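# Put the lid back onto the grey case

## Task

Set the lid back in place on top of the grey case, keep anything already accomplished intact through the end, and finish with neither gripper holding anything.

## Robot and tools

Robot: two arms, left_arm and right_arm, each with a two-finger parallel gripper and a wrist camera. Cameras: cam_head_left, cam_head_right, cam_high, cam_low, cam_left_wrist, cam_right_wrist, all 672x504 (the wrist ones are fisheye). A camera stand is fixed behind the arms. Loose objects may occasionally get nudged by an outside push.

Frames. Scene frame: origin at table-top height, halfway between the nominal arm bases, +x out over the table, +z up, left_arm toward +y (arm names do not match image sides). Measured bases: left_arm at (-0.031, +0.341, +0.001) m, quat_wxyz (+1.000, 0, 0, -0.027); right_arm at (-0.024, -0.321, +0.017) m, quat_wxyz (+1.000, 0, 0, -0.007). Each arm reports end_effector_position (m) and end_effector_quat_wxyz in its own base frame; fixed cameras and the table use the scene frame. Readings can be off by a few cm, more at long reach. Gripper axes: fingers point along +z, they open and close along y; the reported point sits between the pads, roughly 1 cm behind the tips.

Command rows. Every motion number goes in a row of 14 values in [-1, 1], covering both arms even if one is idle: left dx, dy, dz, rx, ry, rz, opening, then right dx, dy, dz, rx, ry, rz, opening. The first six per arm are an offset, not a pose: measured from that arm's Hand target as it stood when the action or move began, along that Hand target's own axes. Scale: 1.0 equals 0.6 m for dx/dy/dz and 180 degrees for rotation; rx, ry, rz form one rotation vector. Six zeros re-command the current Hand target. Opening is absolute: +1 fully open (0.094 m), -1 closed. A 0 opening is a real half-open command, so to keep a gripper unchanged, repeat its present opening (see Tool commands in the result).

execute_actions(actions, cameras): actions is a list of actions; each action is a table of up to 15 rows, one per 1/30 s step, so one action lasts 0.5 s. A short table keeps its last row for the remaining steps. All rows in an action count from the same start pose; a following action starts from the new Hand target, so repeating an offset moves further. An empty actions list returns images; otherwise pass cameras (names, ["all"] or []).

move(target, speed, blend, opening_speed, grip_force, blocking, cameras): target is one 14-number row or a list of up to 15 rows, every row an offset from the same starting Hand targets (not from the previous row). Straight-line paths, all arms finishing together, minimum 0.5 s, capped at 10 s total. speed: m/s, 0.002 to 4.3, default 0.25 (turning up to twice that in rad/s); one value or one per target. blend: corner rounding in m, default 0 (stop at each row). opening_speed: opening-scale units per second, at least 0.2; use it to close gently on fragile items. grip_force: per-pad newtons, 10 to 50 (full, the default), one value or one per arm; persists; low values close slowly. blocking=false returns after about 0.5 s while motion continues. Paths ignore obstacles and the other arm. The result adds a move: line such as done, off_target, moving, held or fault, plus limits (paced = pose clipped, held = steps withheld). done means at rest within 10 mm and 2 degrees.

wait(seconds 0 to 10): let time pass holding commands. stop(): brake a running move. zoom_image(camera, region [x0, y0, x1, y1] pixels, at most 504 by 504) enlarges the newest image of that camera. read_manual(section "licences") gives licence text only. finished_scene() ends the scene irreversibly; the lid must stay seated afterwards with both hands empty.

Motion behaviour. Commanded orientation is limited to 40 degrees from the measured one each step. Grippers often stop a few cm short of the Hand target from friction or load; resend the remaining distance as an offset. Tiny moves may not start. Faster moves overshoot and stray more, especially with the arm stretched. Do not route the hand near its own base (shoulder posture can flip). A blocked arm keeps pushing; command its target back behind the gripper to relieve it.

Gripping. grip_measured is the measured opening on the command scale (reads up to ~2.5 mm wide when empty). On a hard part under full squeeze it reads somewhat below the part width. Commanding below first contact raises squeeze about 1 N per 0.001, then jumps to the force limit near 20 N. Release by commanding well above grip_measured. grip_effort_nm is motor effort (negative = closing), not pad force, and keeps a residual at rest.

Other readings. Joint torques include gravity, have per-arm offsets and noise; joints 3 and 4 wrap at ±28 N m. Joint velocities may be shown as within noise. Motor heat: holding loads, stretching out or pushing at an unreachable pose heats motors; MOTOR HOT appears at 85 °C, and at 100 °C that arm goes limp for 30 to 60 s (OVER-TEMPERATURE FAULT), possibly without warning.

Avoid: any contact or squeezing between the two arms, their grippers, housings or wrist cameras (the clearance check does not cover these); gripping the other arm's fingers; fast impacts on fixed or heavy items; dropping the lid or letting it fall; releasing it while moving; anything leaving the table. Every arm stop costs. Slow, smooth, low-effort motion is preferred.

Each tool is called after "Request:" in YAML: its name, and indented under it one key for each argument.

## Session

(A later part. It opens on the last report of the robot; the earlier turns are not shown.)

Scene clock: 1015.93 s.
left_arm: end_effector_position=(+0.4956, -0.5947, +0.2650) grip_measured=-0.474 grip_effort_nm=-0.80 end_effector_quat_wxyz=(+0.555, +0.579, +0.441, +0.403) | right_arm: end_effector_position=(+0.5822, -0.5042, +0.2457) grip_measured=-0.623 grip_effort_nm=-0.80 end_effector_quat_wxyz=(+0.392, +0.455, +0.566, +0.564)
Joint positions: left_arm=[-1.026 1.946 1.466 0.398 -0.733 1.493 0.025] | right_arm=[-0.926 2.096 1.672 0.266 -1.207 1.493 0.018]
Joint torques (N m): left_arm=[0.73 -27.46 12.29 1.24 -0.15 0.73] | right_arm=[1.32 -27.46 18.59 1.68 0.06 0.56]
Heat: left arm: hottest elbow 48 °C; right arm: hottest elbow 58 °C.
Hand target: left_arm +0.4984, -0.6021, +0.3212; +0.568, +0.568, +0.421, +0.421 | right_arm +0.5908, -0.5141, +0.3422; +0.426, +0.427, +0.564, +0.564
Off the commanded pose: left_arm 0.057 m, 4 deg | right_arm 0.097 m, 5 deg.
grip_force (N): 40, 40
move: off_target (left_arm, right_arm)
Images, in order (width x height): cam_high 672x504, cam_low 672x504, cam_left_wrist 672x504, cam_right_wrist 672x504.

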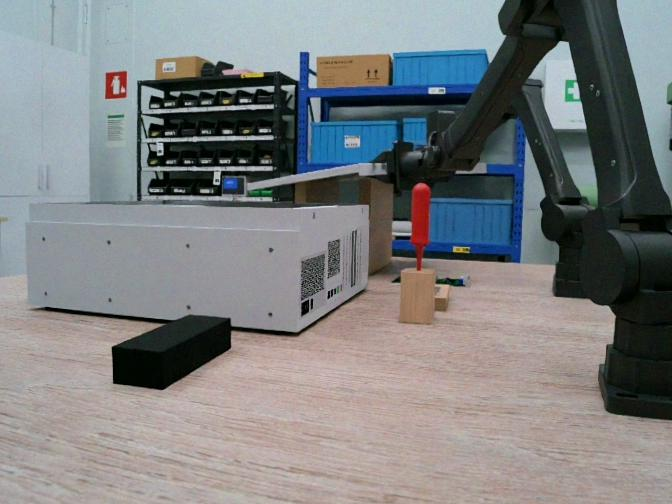

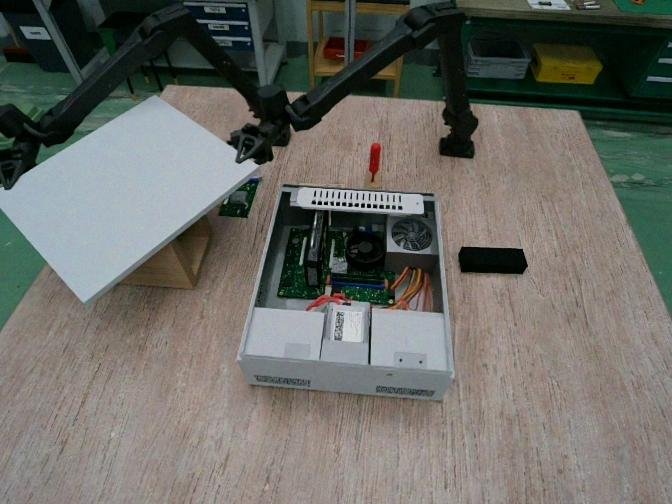

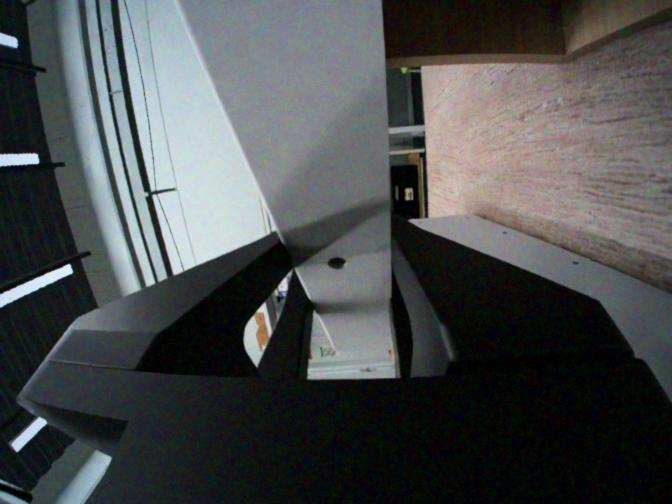

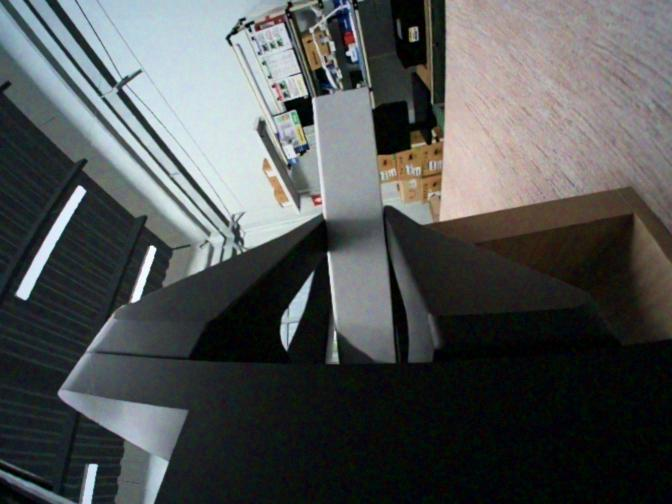

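Request:
move:
  target: [0,0.0,0,0,0,0,-0.65, 0,0.06,0,0,0,0,-0.75]
  speed: 0.08
  cameras: ["cam_high","cam_low","cam_right_wrist"]

Scene clock: 1027.27 s.
left_arm: end_effector_position=(+0.4962, -0.5944, +0.2772) grip_measured=-0.476 grip_effort_nm=-0.80 end_effector_quat_wxyz=(+0.564, +0.568, +0.447, +0.399) | right_arm: end_effector_position=(+0.5817, -0.5036, +0.2743) grip_measured=-0.623 grip_effort_nm=-0.80 end_effector_quat_wxyz=(+0.396, +0.452, +0.571, +0.559)
Joint positions: left_arm=[-1.026 1.937 1.476 0.398 -0.738 1.479 0.025] | right_arm=[-0.926 2.063 1.704 0.186 -1.207 1.462 0.018]
Joint torques (N m): left_arm=[0.62 -26.29 11.95 1.13 0.01 0.89] | right_arm=[1.26 -26.99 20.33 1.5 0.02 0.78]
Heat: left arm: hottest elbow 51 °C; right arm: hottest elbow 61 °C.
Hand target: left_arm +0.4984, -0.6020, +0.3213; +0.568, +0.568, +0.421, +0.421 | right_arm +0.5909, -0.5141, +0.3780; +0.426, +0.427, +0.564, +0.564
Off the commanded pose: left_arm 0.045 m, 4 deg | right_arm 0.105 m, 5 deg.
grip_force (N): 40, 40
move: off_target (left_arm, right_arm)
Images, in order (width x height): cam_high 672x504, cam_low 672x504, cam_right_wrist 672x504.

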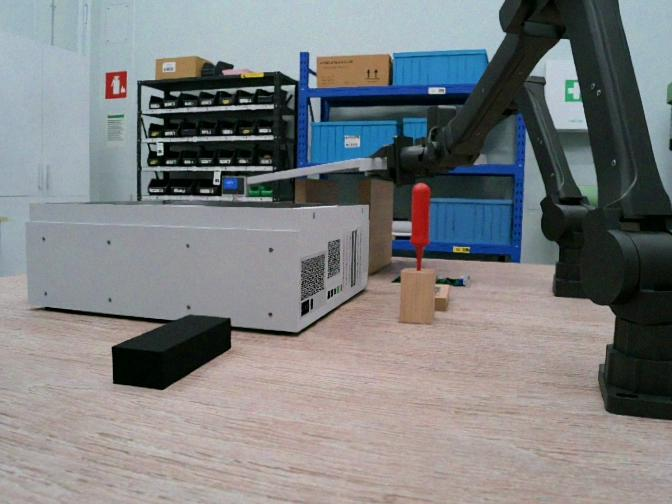

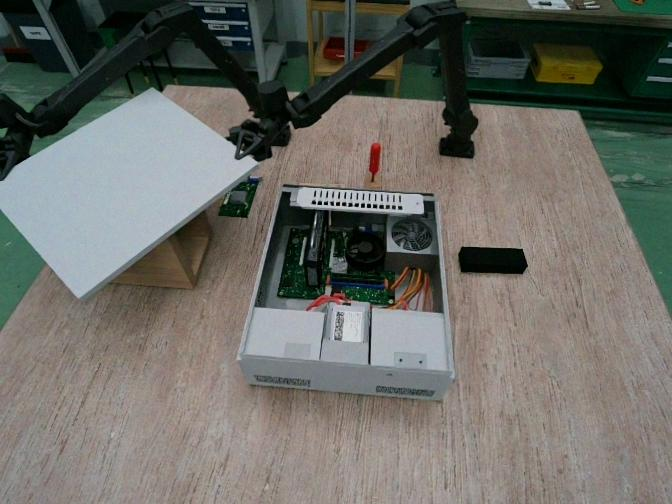

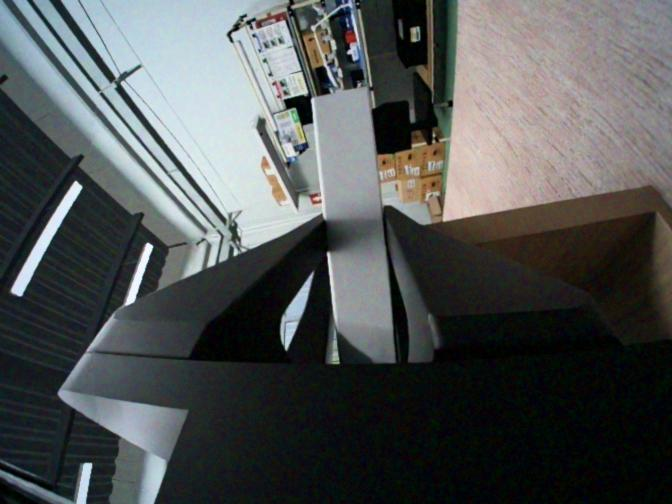

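Request:
move:
  target: [0,0.09,0,0,0,0,-0.65, 0,0.1,0,0,0,0,-0.75]
  speed: 0.1
  cameras: ["cam_high","cam_low","cam_right_wrist","cam_left_wrist","cam_head_left"]

Scene clock: 1042.90 s.
left_arm: end_effector_position=(+0.4987, -0.5982, +0.3337) grip_measured=-0.477 grip_effort_nm=-0.81 end_effector_quat_wxyz=(+0.569, +0.563, +0.450, +0.396) | right_arm: end_effector_position=(+0.5842, -0.5064, +0.3441) grip_measured=-0.623 grip_effort_nm=-0.80 end_effector_quat_wxyz=(+0.400, +0.444, +0.575, +0.558)
Joint positions: left_arm=[-1.026 1.892 1.562 0.278 -0.737 1.469 0.025] | right_arm=[-0.926 2.022 1.822 0.04 -1.212 1.456 0.018]
Joint torques (N m): left_arm=[0.79 -26.17 12.08 0.91 0 1.02] | right_arm=[1.44 -25.17 21.46 1.37 0.27 0.89]
Heat: left arm: hottest elbow 51 °C; right arm: hottest elbow 60 °C.
Hand target: left_arm +0.4986, -0.6020, +0.3751; +0.568, +0.568, +0.421, +0.421 | right_arm +0.5909, -0.5141, +0.4381; +0.426, +0.427, +0.564, +0.564
Off the commanded pose: left_arm 0.042 m, 4 deg | right_arm 0.094 m, 4 deg.
grip_force (N): 40, 40
move: off_target (left_arm, right_arm)
Images, in order (width x height): cam_head_left 672x504, cam_high 672x504, cam_low 672x504, cam_left_wrist 672x504, cam_right_wrist 672x504.

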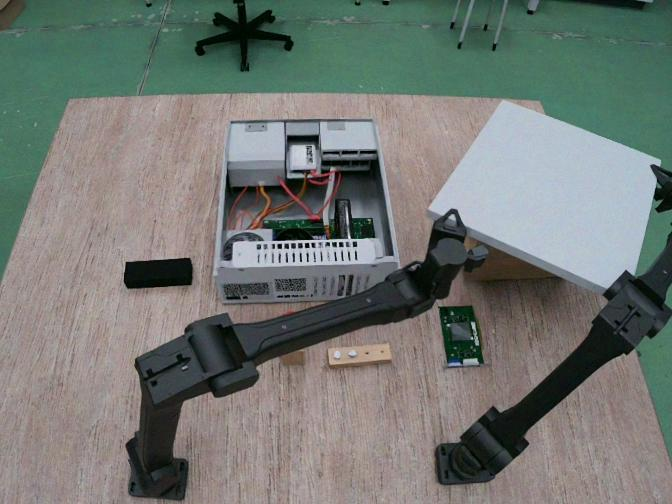

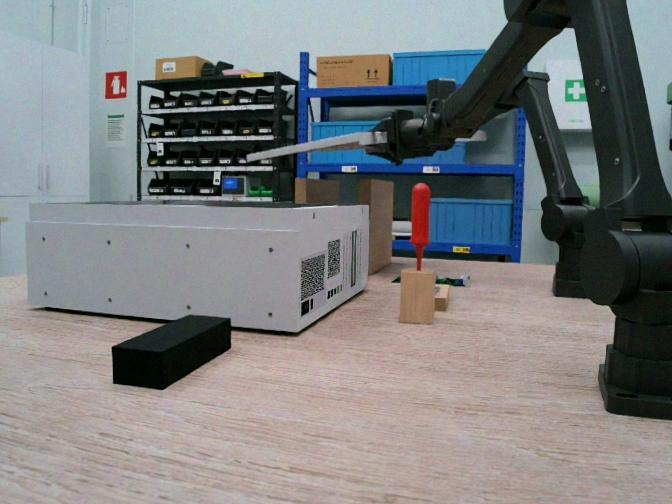

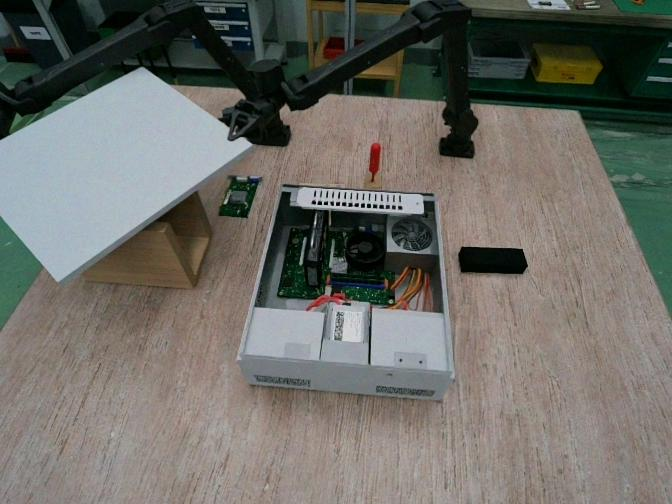

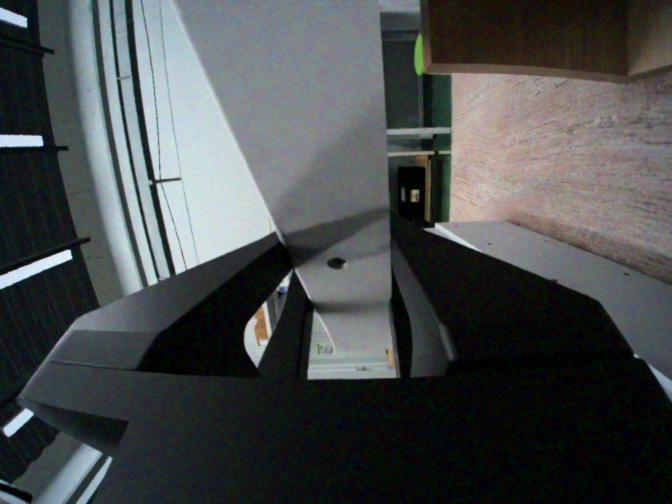

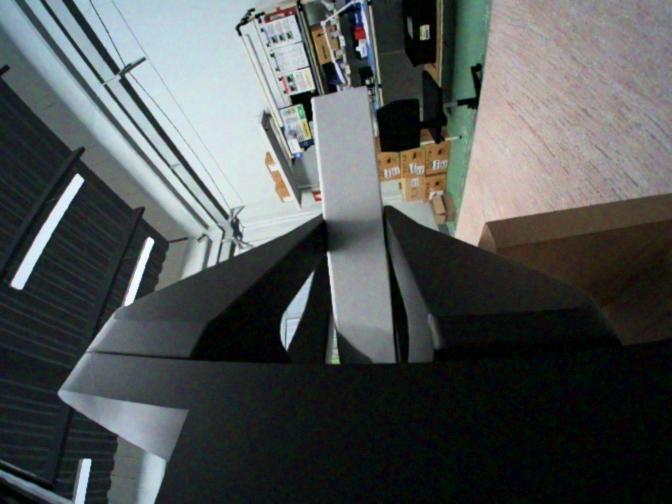

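Request:
move:
  target:
    - [0.1300,0,-0.0532,0,0.0318,0,-0.65, 0.1368,0,0.1245,0,0.0318,0,-0.75]
    - [0.2567,0,-0.1028,0,0.0635,0,-0.65, 0.2783,0,0.2488,0,0.0635,0,-0.75]
  speed: 0.1
  blend: 0.02
  cameras: ["cam_high","cam_low","cam_right_wrist","cam_left_wrist","cam_head_left"]

Scene clock: 1117.00 s.
left_arm: end_effector_position=(+0.4923, -0.4449, +0.3604) grip_measured=-0.478 grip_effort_nm=-0.81 end_effector_quat_wxyz=(+0.534, +0.507, +0.503, +0.453) | right_arm: end_effector_position=(+0.7018, -0.3085, +0.3798) grip_measured=-0.623 grip_effort_nm=-0.80 end_effector_quat_wxyz=(+0.346, +0.370, +0.623, +0.596)
Joint positions: left_arm=[-0.931 1.613 1.238 0.345 -0.844 1.47 0.025] | right_arm=[-0.62 1.95 1.793 0.04 -1.126 1.473 0.018]
Joint torques (N m): left_arm=[0.67 -22.3 7.21 1.84 0.1 0.94] | right_arm=[0.44 -26.05 13.44 2.99 0.48 0.64]
Heat: left arm: hottest elbow 57 °C; right arm: hottest elbow 68 °C.
Hand target: left_arm +0.4842, -0.4368, +0.3752; +0.523, +0.524, +0.475, +0.476 | right_arm +0.6892, -0.3128, +0.4380; +0.368, +0.369, +0.604, +0.603
Off the commanded pose: left_arm 0.019 m, 5 deg | right_arm 0.060 m, 3 deg.
grip_force (N): 40, 40
move: off_target (left_arm, right_arm)
Images, in order (width x height): cam_head_left 672x504, cam_high 672x504, cam_low 672x504, cam_left_wrist 672x504, cam_right_wrist 672x504.

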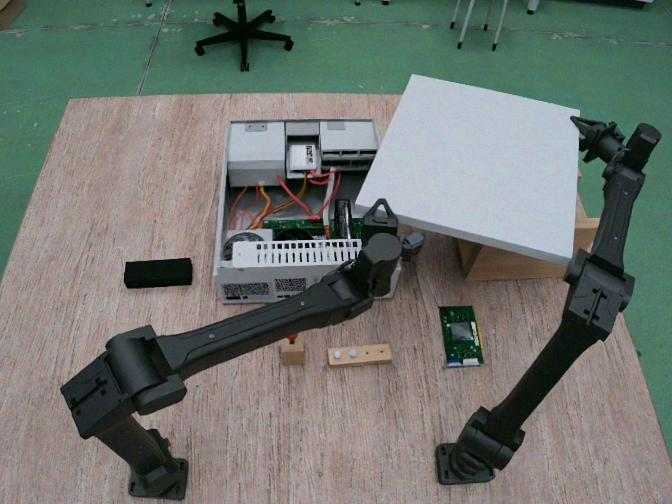

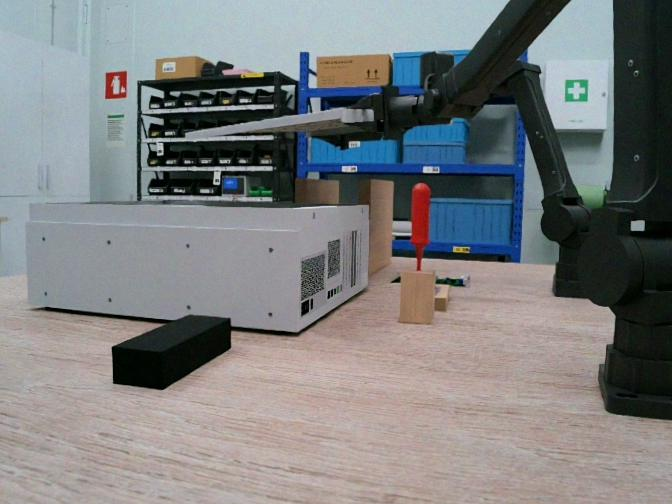

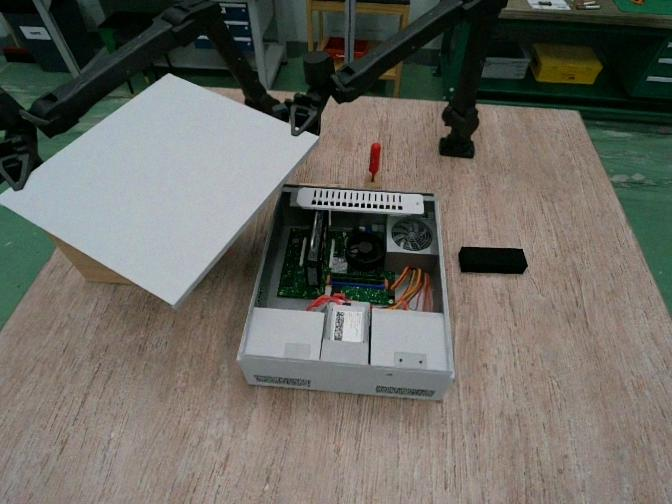

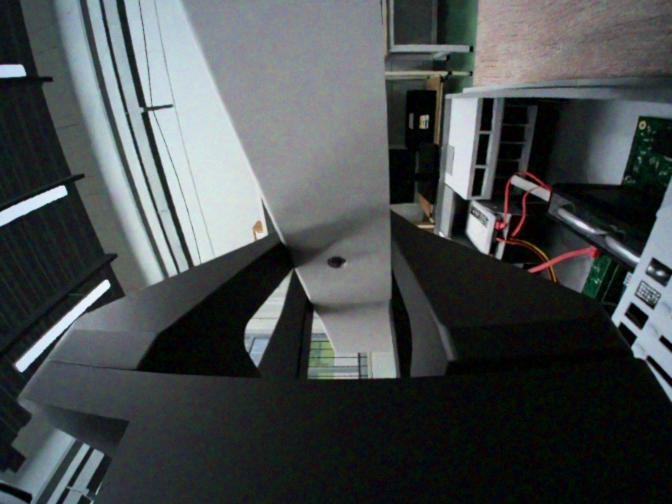

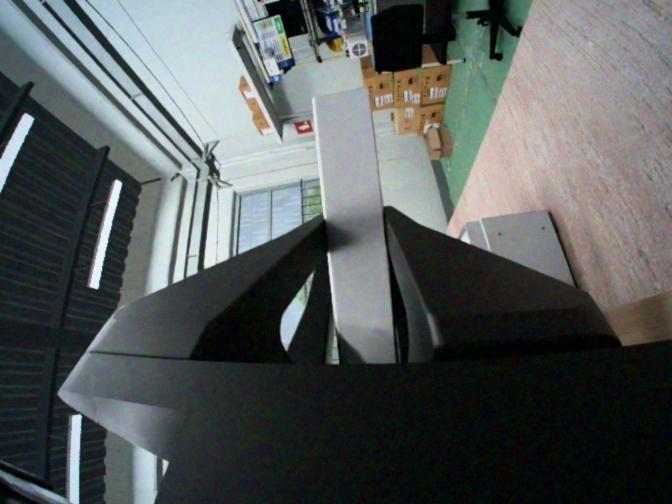

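Request:
move:
  target:
    - [0.1303,0,-0.0210,0,0.0318,0,-0.65, 0.1188,0,0.1508,0,0.0318,0,-0.75]
    - [0.2575,0,-0.0390,0,0.0635,0,-0.65, 0.2425,0,0.3017,0,0.0635,0,-0.75]
    - [0.3813,0,-0.0532,0,0.0953,0,-0.65, 0.3708,0,0.4523,0,0.0953,0,-0.75]
  speed: 0.11
  blend: 0.02
  cameras: ["cam_high","cam_low","cam_right_wrist","cam_left_wrist","cam_head_left"]

Scene clock: 1136.80 s.
left_arm: end_effector_position=(+0.4792, -0.2119, +0.3587) grip_measured=-0.486 grip_effort_nm=-0.81 end_effector_quat_wxyz=(+0.455, +0.435, +0.568, +0.529) | right_arm: end_effector_position=(+0.8218, +0.0060, +0.3560) grip_measured=-0.623 grip_effort_nm=-0.80 end_effector_quat_wxyz=(+0.253, +0.301, +0.669, +0.631)
Joint positions: left_arm=[-0.675 1.255 0.864 0.35 -0.882 1.484 0.024] | right_arm=[-0.162 2.045 1.893 0.026 -0.926 1.512 0.018]
Joint torques (N m): left_arm=[1.2 -14.8 8.5 1.76 0.12 0.81] | right_arm=[1.38 -24.06 20.86 1.72 -0.43 0.41]
Heat: left arm: hottest elbow 52 °C; right arm: hottest elbow 66 °C.
Hand target: left_arm +0.4743, -0.2059, +0.3755; +0.446, +0.447, +0.548, +0.548 | right_arm +0.8287, +0.0093, +0.4379; +0.274, +0.274, +0.652, +0.652
Off the commanded pose: left_arm 0.018 m, 4 deg | right_arm 0.082 m, 5 deg.
grip_force (N): 40, 40
move: off_target (left_arm, right_arm)
Images, in order (width x height): cam_head_left 672x504, cam_high 672x504, cam_low 672x504, cam_left_wrist 672x504, cam_right_wrist 672x504.

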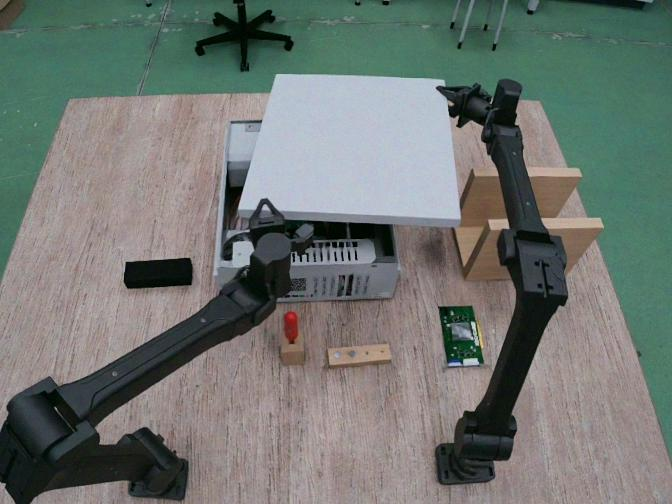

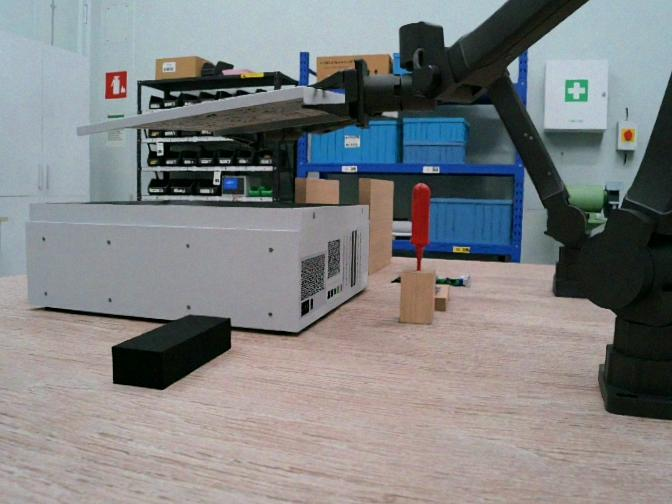

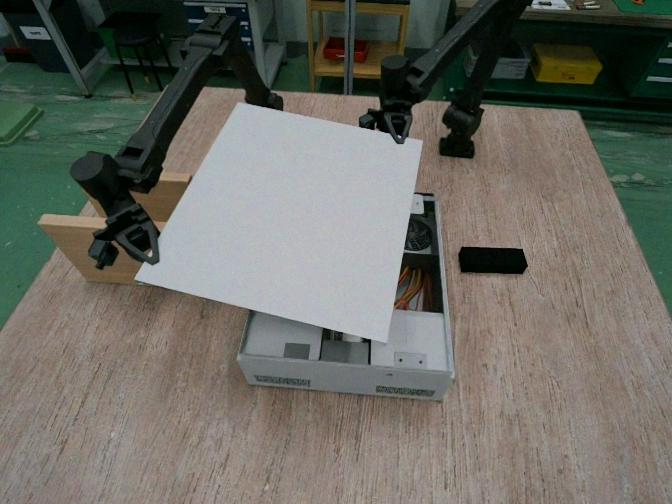

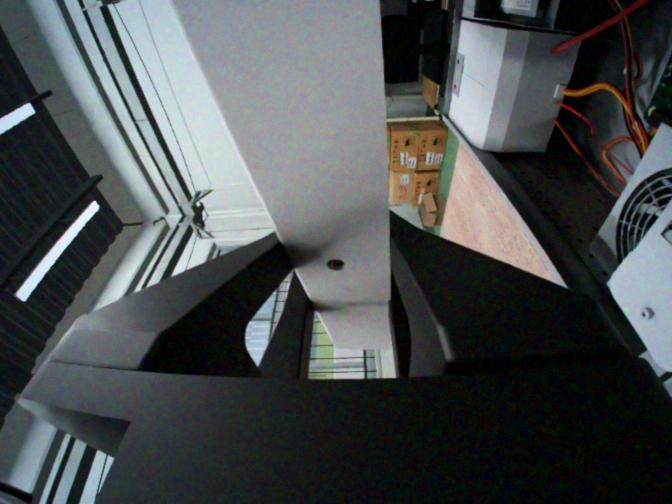

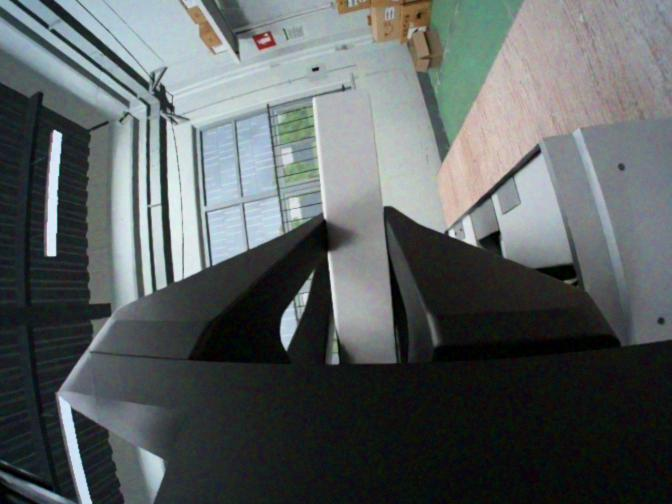

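Request:
move:
  target: [0.1190,-0.0333,0.0255,0,0.0318,0,-0.65, 0.0830,-0.05,0.1825,0,0.0318,0,-0.75]
  speed: 0.08
  cameras: ["cam_high","cam_low","cam_right_wrist","cam_left_wrist","cam_head_left","cam_head_right"]

Scene clock: 1224.43 s.
left_arm: end_effector_position=(+0.4800, -0.1379, +0.3351) grip_measured=-0.486 grip_effort_nm=-0.81 end_effector_quat_wxyz=(+0.420, +0.413, +0.591, +0.551) | right_arm: end_effector_position=(+0.8653, +0.1175, +0.3218) grip_measured=-0.623 grip_effort_nm=-0.80 end_effector_quat_wxyz=(+0.215, +0.274, +0.683, +0.642)
Joint positions: left_arm=[-0.544 1.199 0.763 0.375 -0.852 1.483 0.024] | right_arm=[-0.019 2.205 2.075 0 -0.881 1.53 0.018]
Joint torques (N m): left_arm=[0.91 -13.8 8.36 2.52 0.14 0.82] | right_arm=[1.73 -27.16 20.81 1.98 -0.52 0.24]
Heat: left arm: hottest elbow 47 °C; right arm: hottest elbow 80 °C.
Hand target: left_arm +0.4749, -0.1329, +0.3558; +0.418, +0.419, +0.570, +0.570 | right_arm +0.8722, +0.1213, +0.4078; +0.241, +0.242, +0.665, +0.664
Off the commanded pose: left_arm 0.022 m, 3 deg | right_arm 0.086 m, 6 deg.
grip_force (N): 40, 40
move: off_target (left_arm, right_arm)

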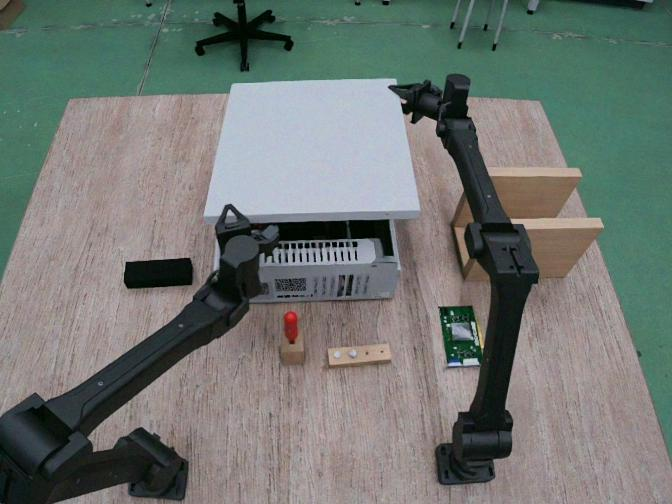

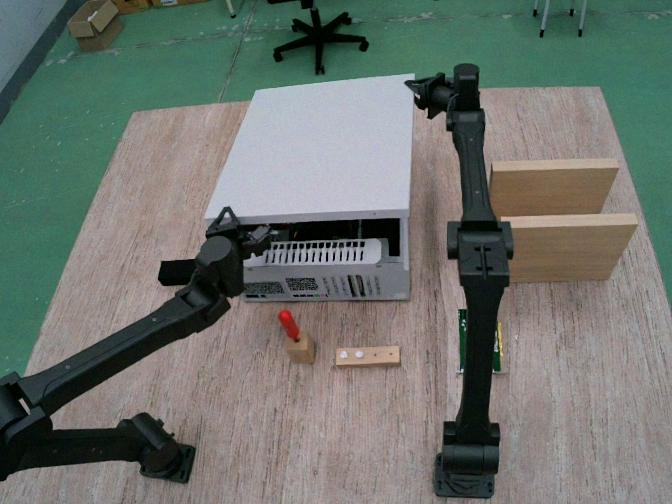

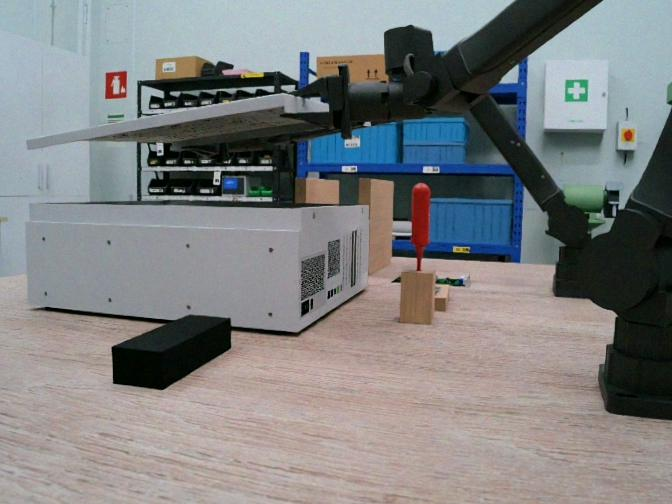

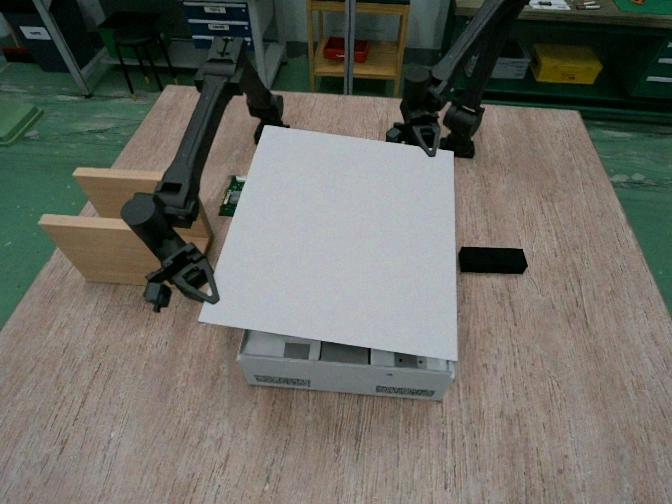

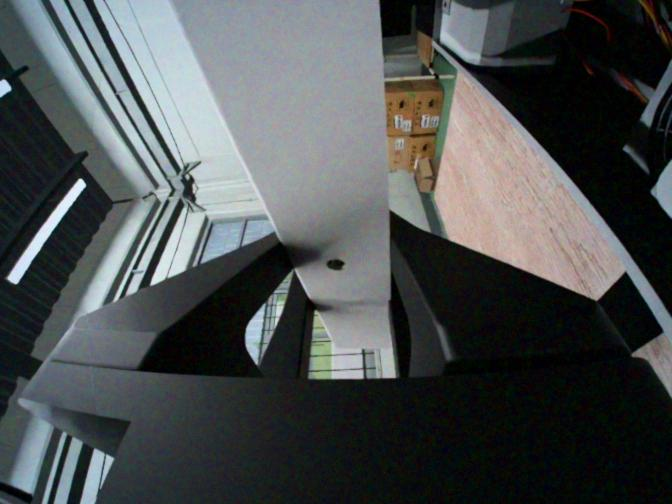

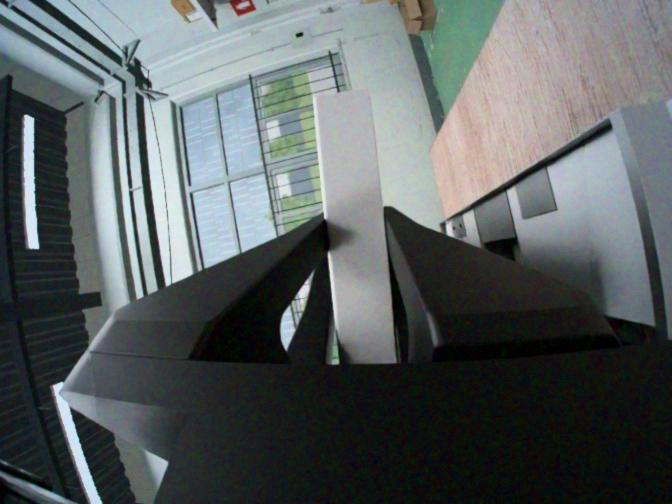

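Request:
move:
  target: [0,-0.1,0,0,0,0,-0.65, 0,-0.1,0,0,0,0,-0.75]
  speed: 0.08
  cameras: ["cam_high","cam_low","cam_head_left","cam_right_wrist","cam_left_wrist"]

Scene clock: 1232.53 s.
left_arm: end_effector_position=(+0.4760, -0.1349, +0.2910) grip_measured=-0.486 grip_effort_nm=-0.80 end_effector_quat_wxyz=(+0.429, +0.405, +0.588, +0.553) | right_arm: end_effector_position=(+0.8732, +0.1322, +0.2916) grip_measured=-0.623 grip_effort_nm=-0.80 end_effector_quat_wxyz=(+0.216, +0.256, +0.683, +0.649)
Joint positions: left_arm=[-0.543 1.265 0.667 0.568 -0.85 1.491 0.024] | right_arm=[-0.003 2.258 2.075 0.082 -0.892 1.529 0.018]
Joint torques (N m): left_arm=[1.08 -11.46 7.25 2.67 0.16 0.74] | right_arm=[0.26 -27.63 13.87 3.47 -0.09 0.24]
Heat: left arm: hottest elbow 47 °C; right arm: hottest elbow 78 °C.
Hand target: left_arm +0.4749, -0.1329, +0.2955; +0.418, +0.419, +0.570, +0.570 | right_arm +0.8722, +0.1213, +0.3477; +0.241, +0.242, +0.665, +0.664
Off the commanded pose: left_arm 0.005 m, 3 deg | right_arm 0.057 m, 4 deg.
grip_force (N): 40, 40
move: off_target (left_arm, right_arm)
Images, in order (width x height): cam_head_left 672x504, cam_high 672x504, cam_low 672x504, cam_left_wrist 672x504, cam_right_wrist 672x504.

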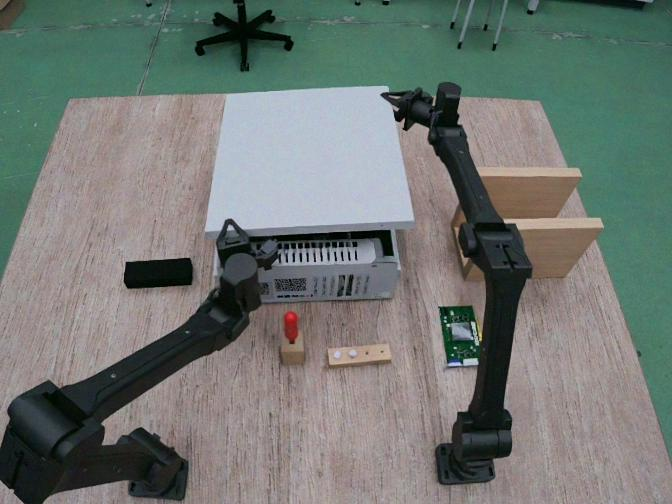

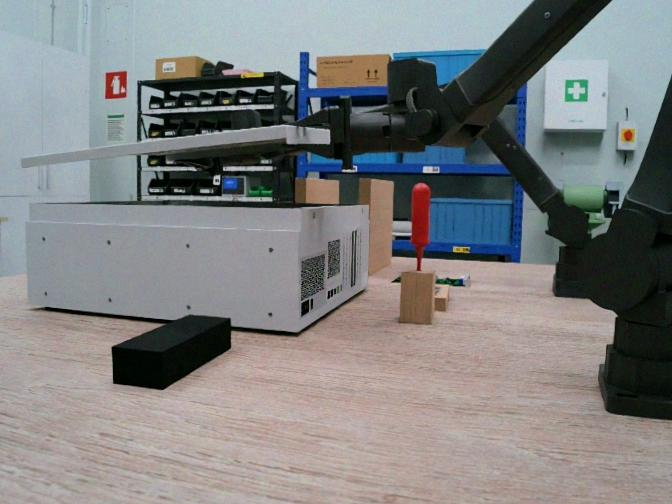

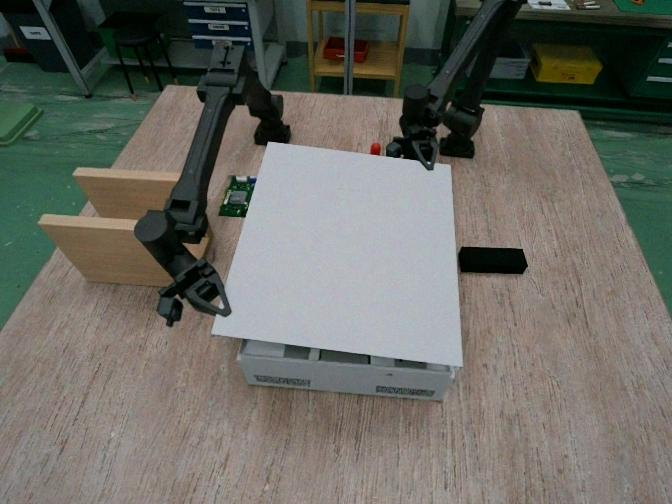

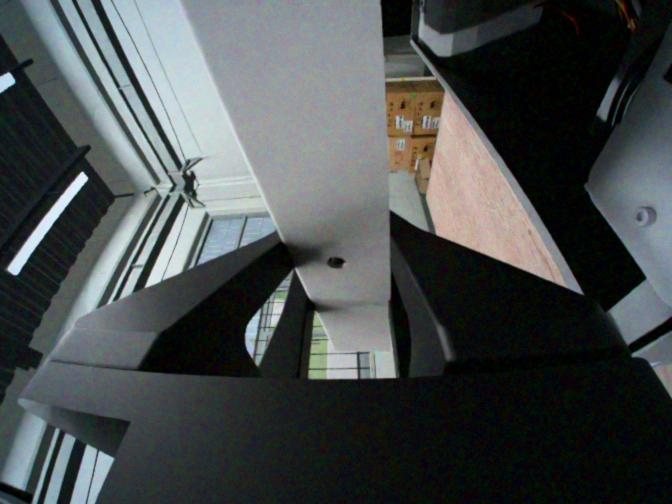

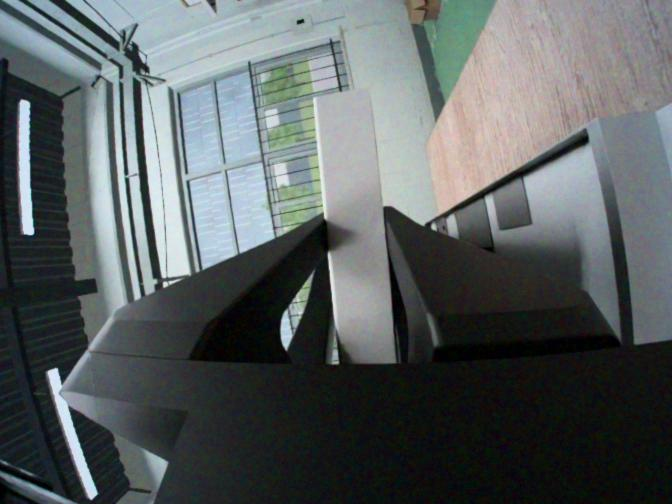

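Request:
move:
  target: [0,-0.075,0,0,0,0,-0.65, 0,-0.09,0,0,0,0,-0.75]
  speed: 0.07
  cameras: ["cam_high","cam_low","cam_head_left","cam_right_wrist","cam_left_wrist"]

Scene clock: 1243.57 s.
left_arm: end_effector_position=(+0.4751, -0.1344, +0.2461) grip_measured=-0.486 grip_effort_nm=-0.81 end_effector_quat_wxyz=(+0.427, +0.407, +0.586, +0.554) | right_arm: end_effector_position=(+0.8717, +0.1322, +0.2446) grip_measured=-0.624 grip_effort_nm=-0.80 end_effector_quat_wxyz=(+0.217, +0.256, +0.681, +0.651)
Joint positions: left_arm=[-0.543 1.363 0.604 0.729 -0.85 1.499 0.024] | right_arm=[-0.003 2.29 2.001 0.196 -0.891 1.537 0.018]
Joint torques (N m): left_arm=[1.08 -11.75 6.6 2.71 0.14 0.67] | right_arm=[0.26 -27.69 12.81 3.64 -0.1 0.15]
Heat: left arm: hottest elbow 46 °C; right arm: hottest elbow 74 °C.
Hand target: left_arm +0.4748, -0.1329, +0.2506; +0.418, +0.419, +0.570, +0.570 | right_arm +0.8721, +0.1213, +0.2940; +0.241, +0.242, +0.665, +0.665
Off the commanded pose: left_arm 0.005 m, 3 deg | right_arm 0.050 m, 4 deg.
grip_force (N): 40, 40
move: off_target (left_arm, right_arm)
Images, in order (width x height): cam_head_left 672x504, cam_high 672x504, cam_low 672x504, cam_left_wrist 672x504, cam_right_wrist 672x504.

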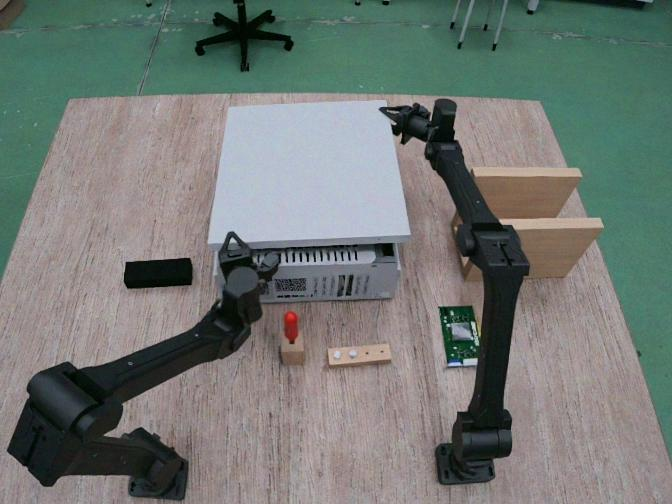

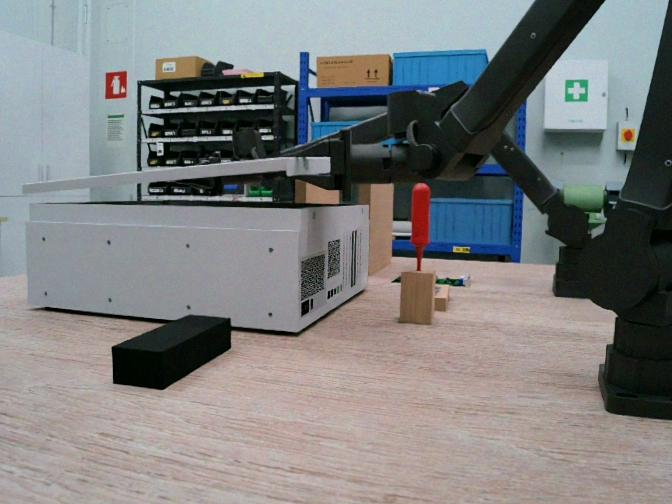

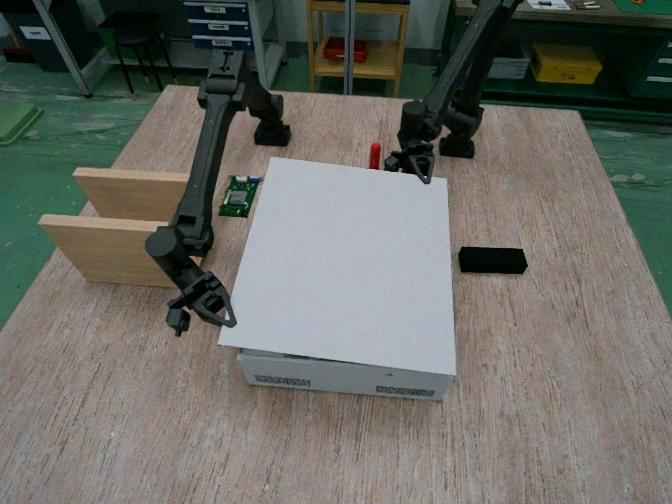

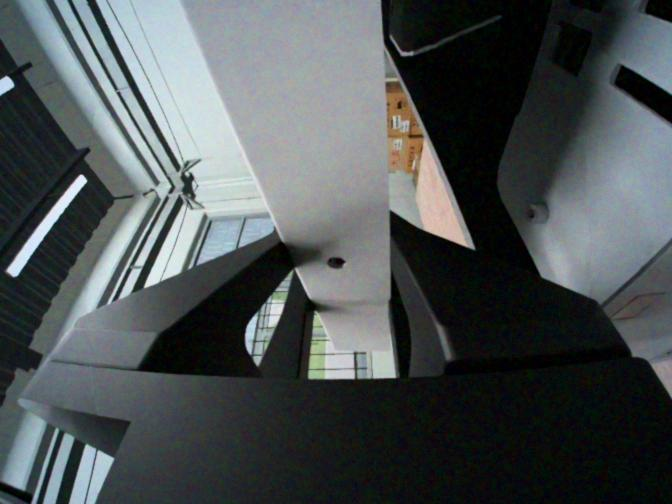

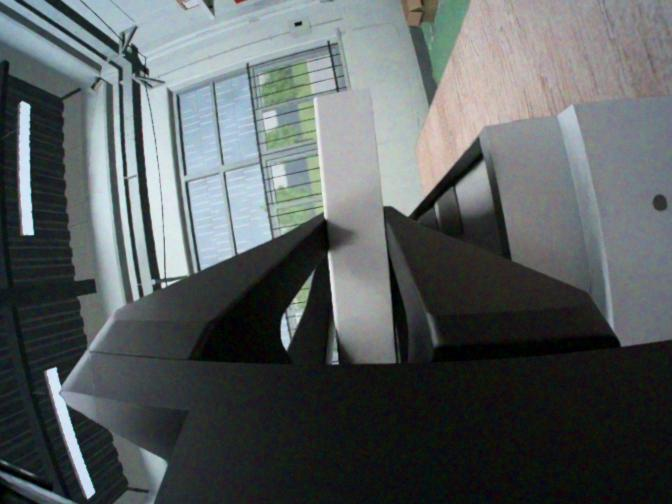

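Request:
zoom_image:
  camera: "cam_high"
  region: [10, 130, 390, 240]

Request:
zoom_image:
  camera: "cam_head_left"
  region: [190, 80, 430, 320]

Request:
zoom_image:
  camera: "cam_low"
  region: [200, 290, 480, 410]

Scaled by 1.326 from the camera's 672x504 image, which has a finer 960x720 frame.

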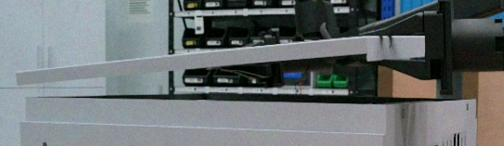

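Scaled by 2.100 from the camera's 672x504 image, which has a finer 960x720 frame.

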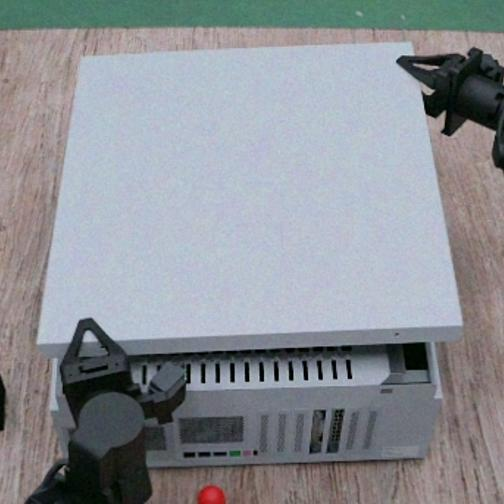

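Scaled by 1.800 from the camera's 672x504 image, which has a finer 960x720 frame.

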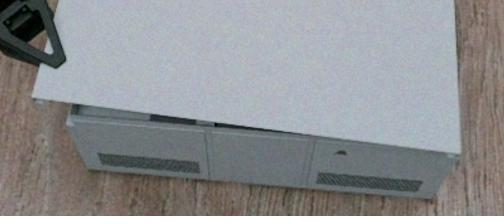

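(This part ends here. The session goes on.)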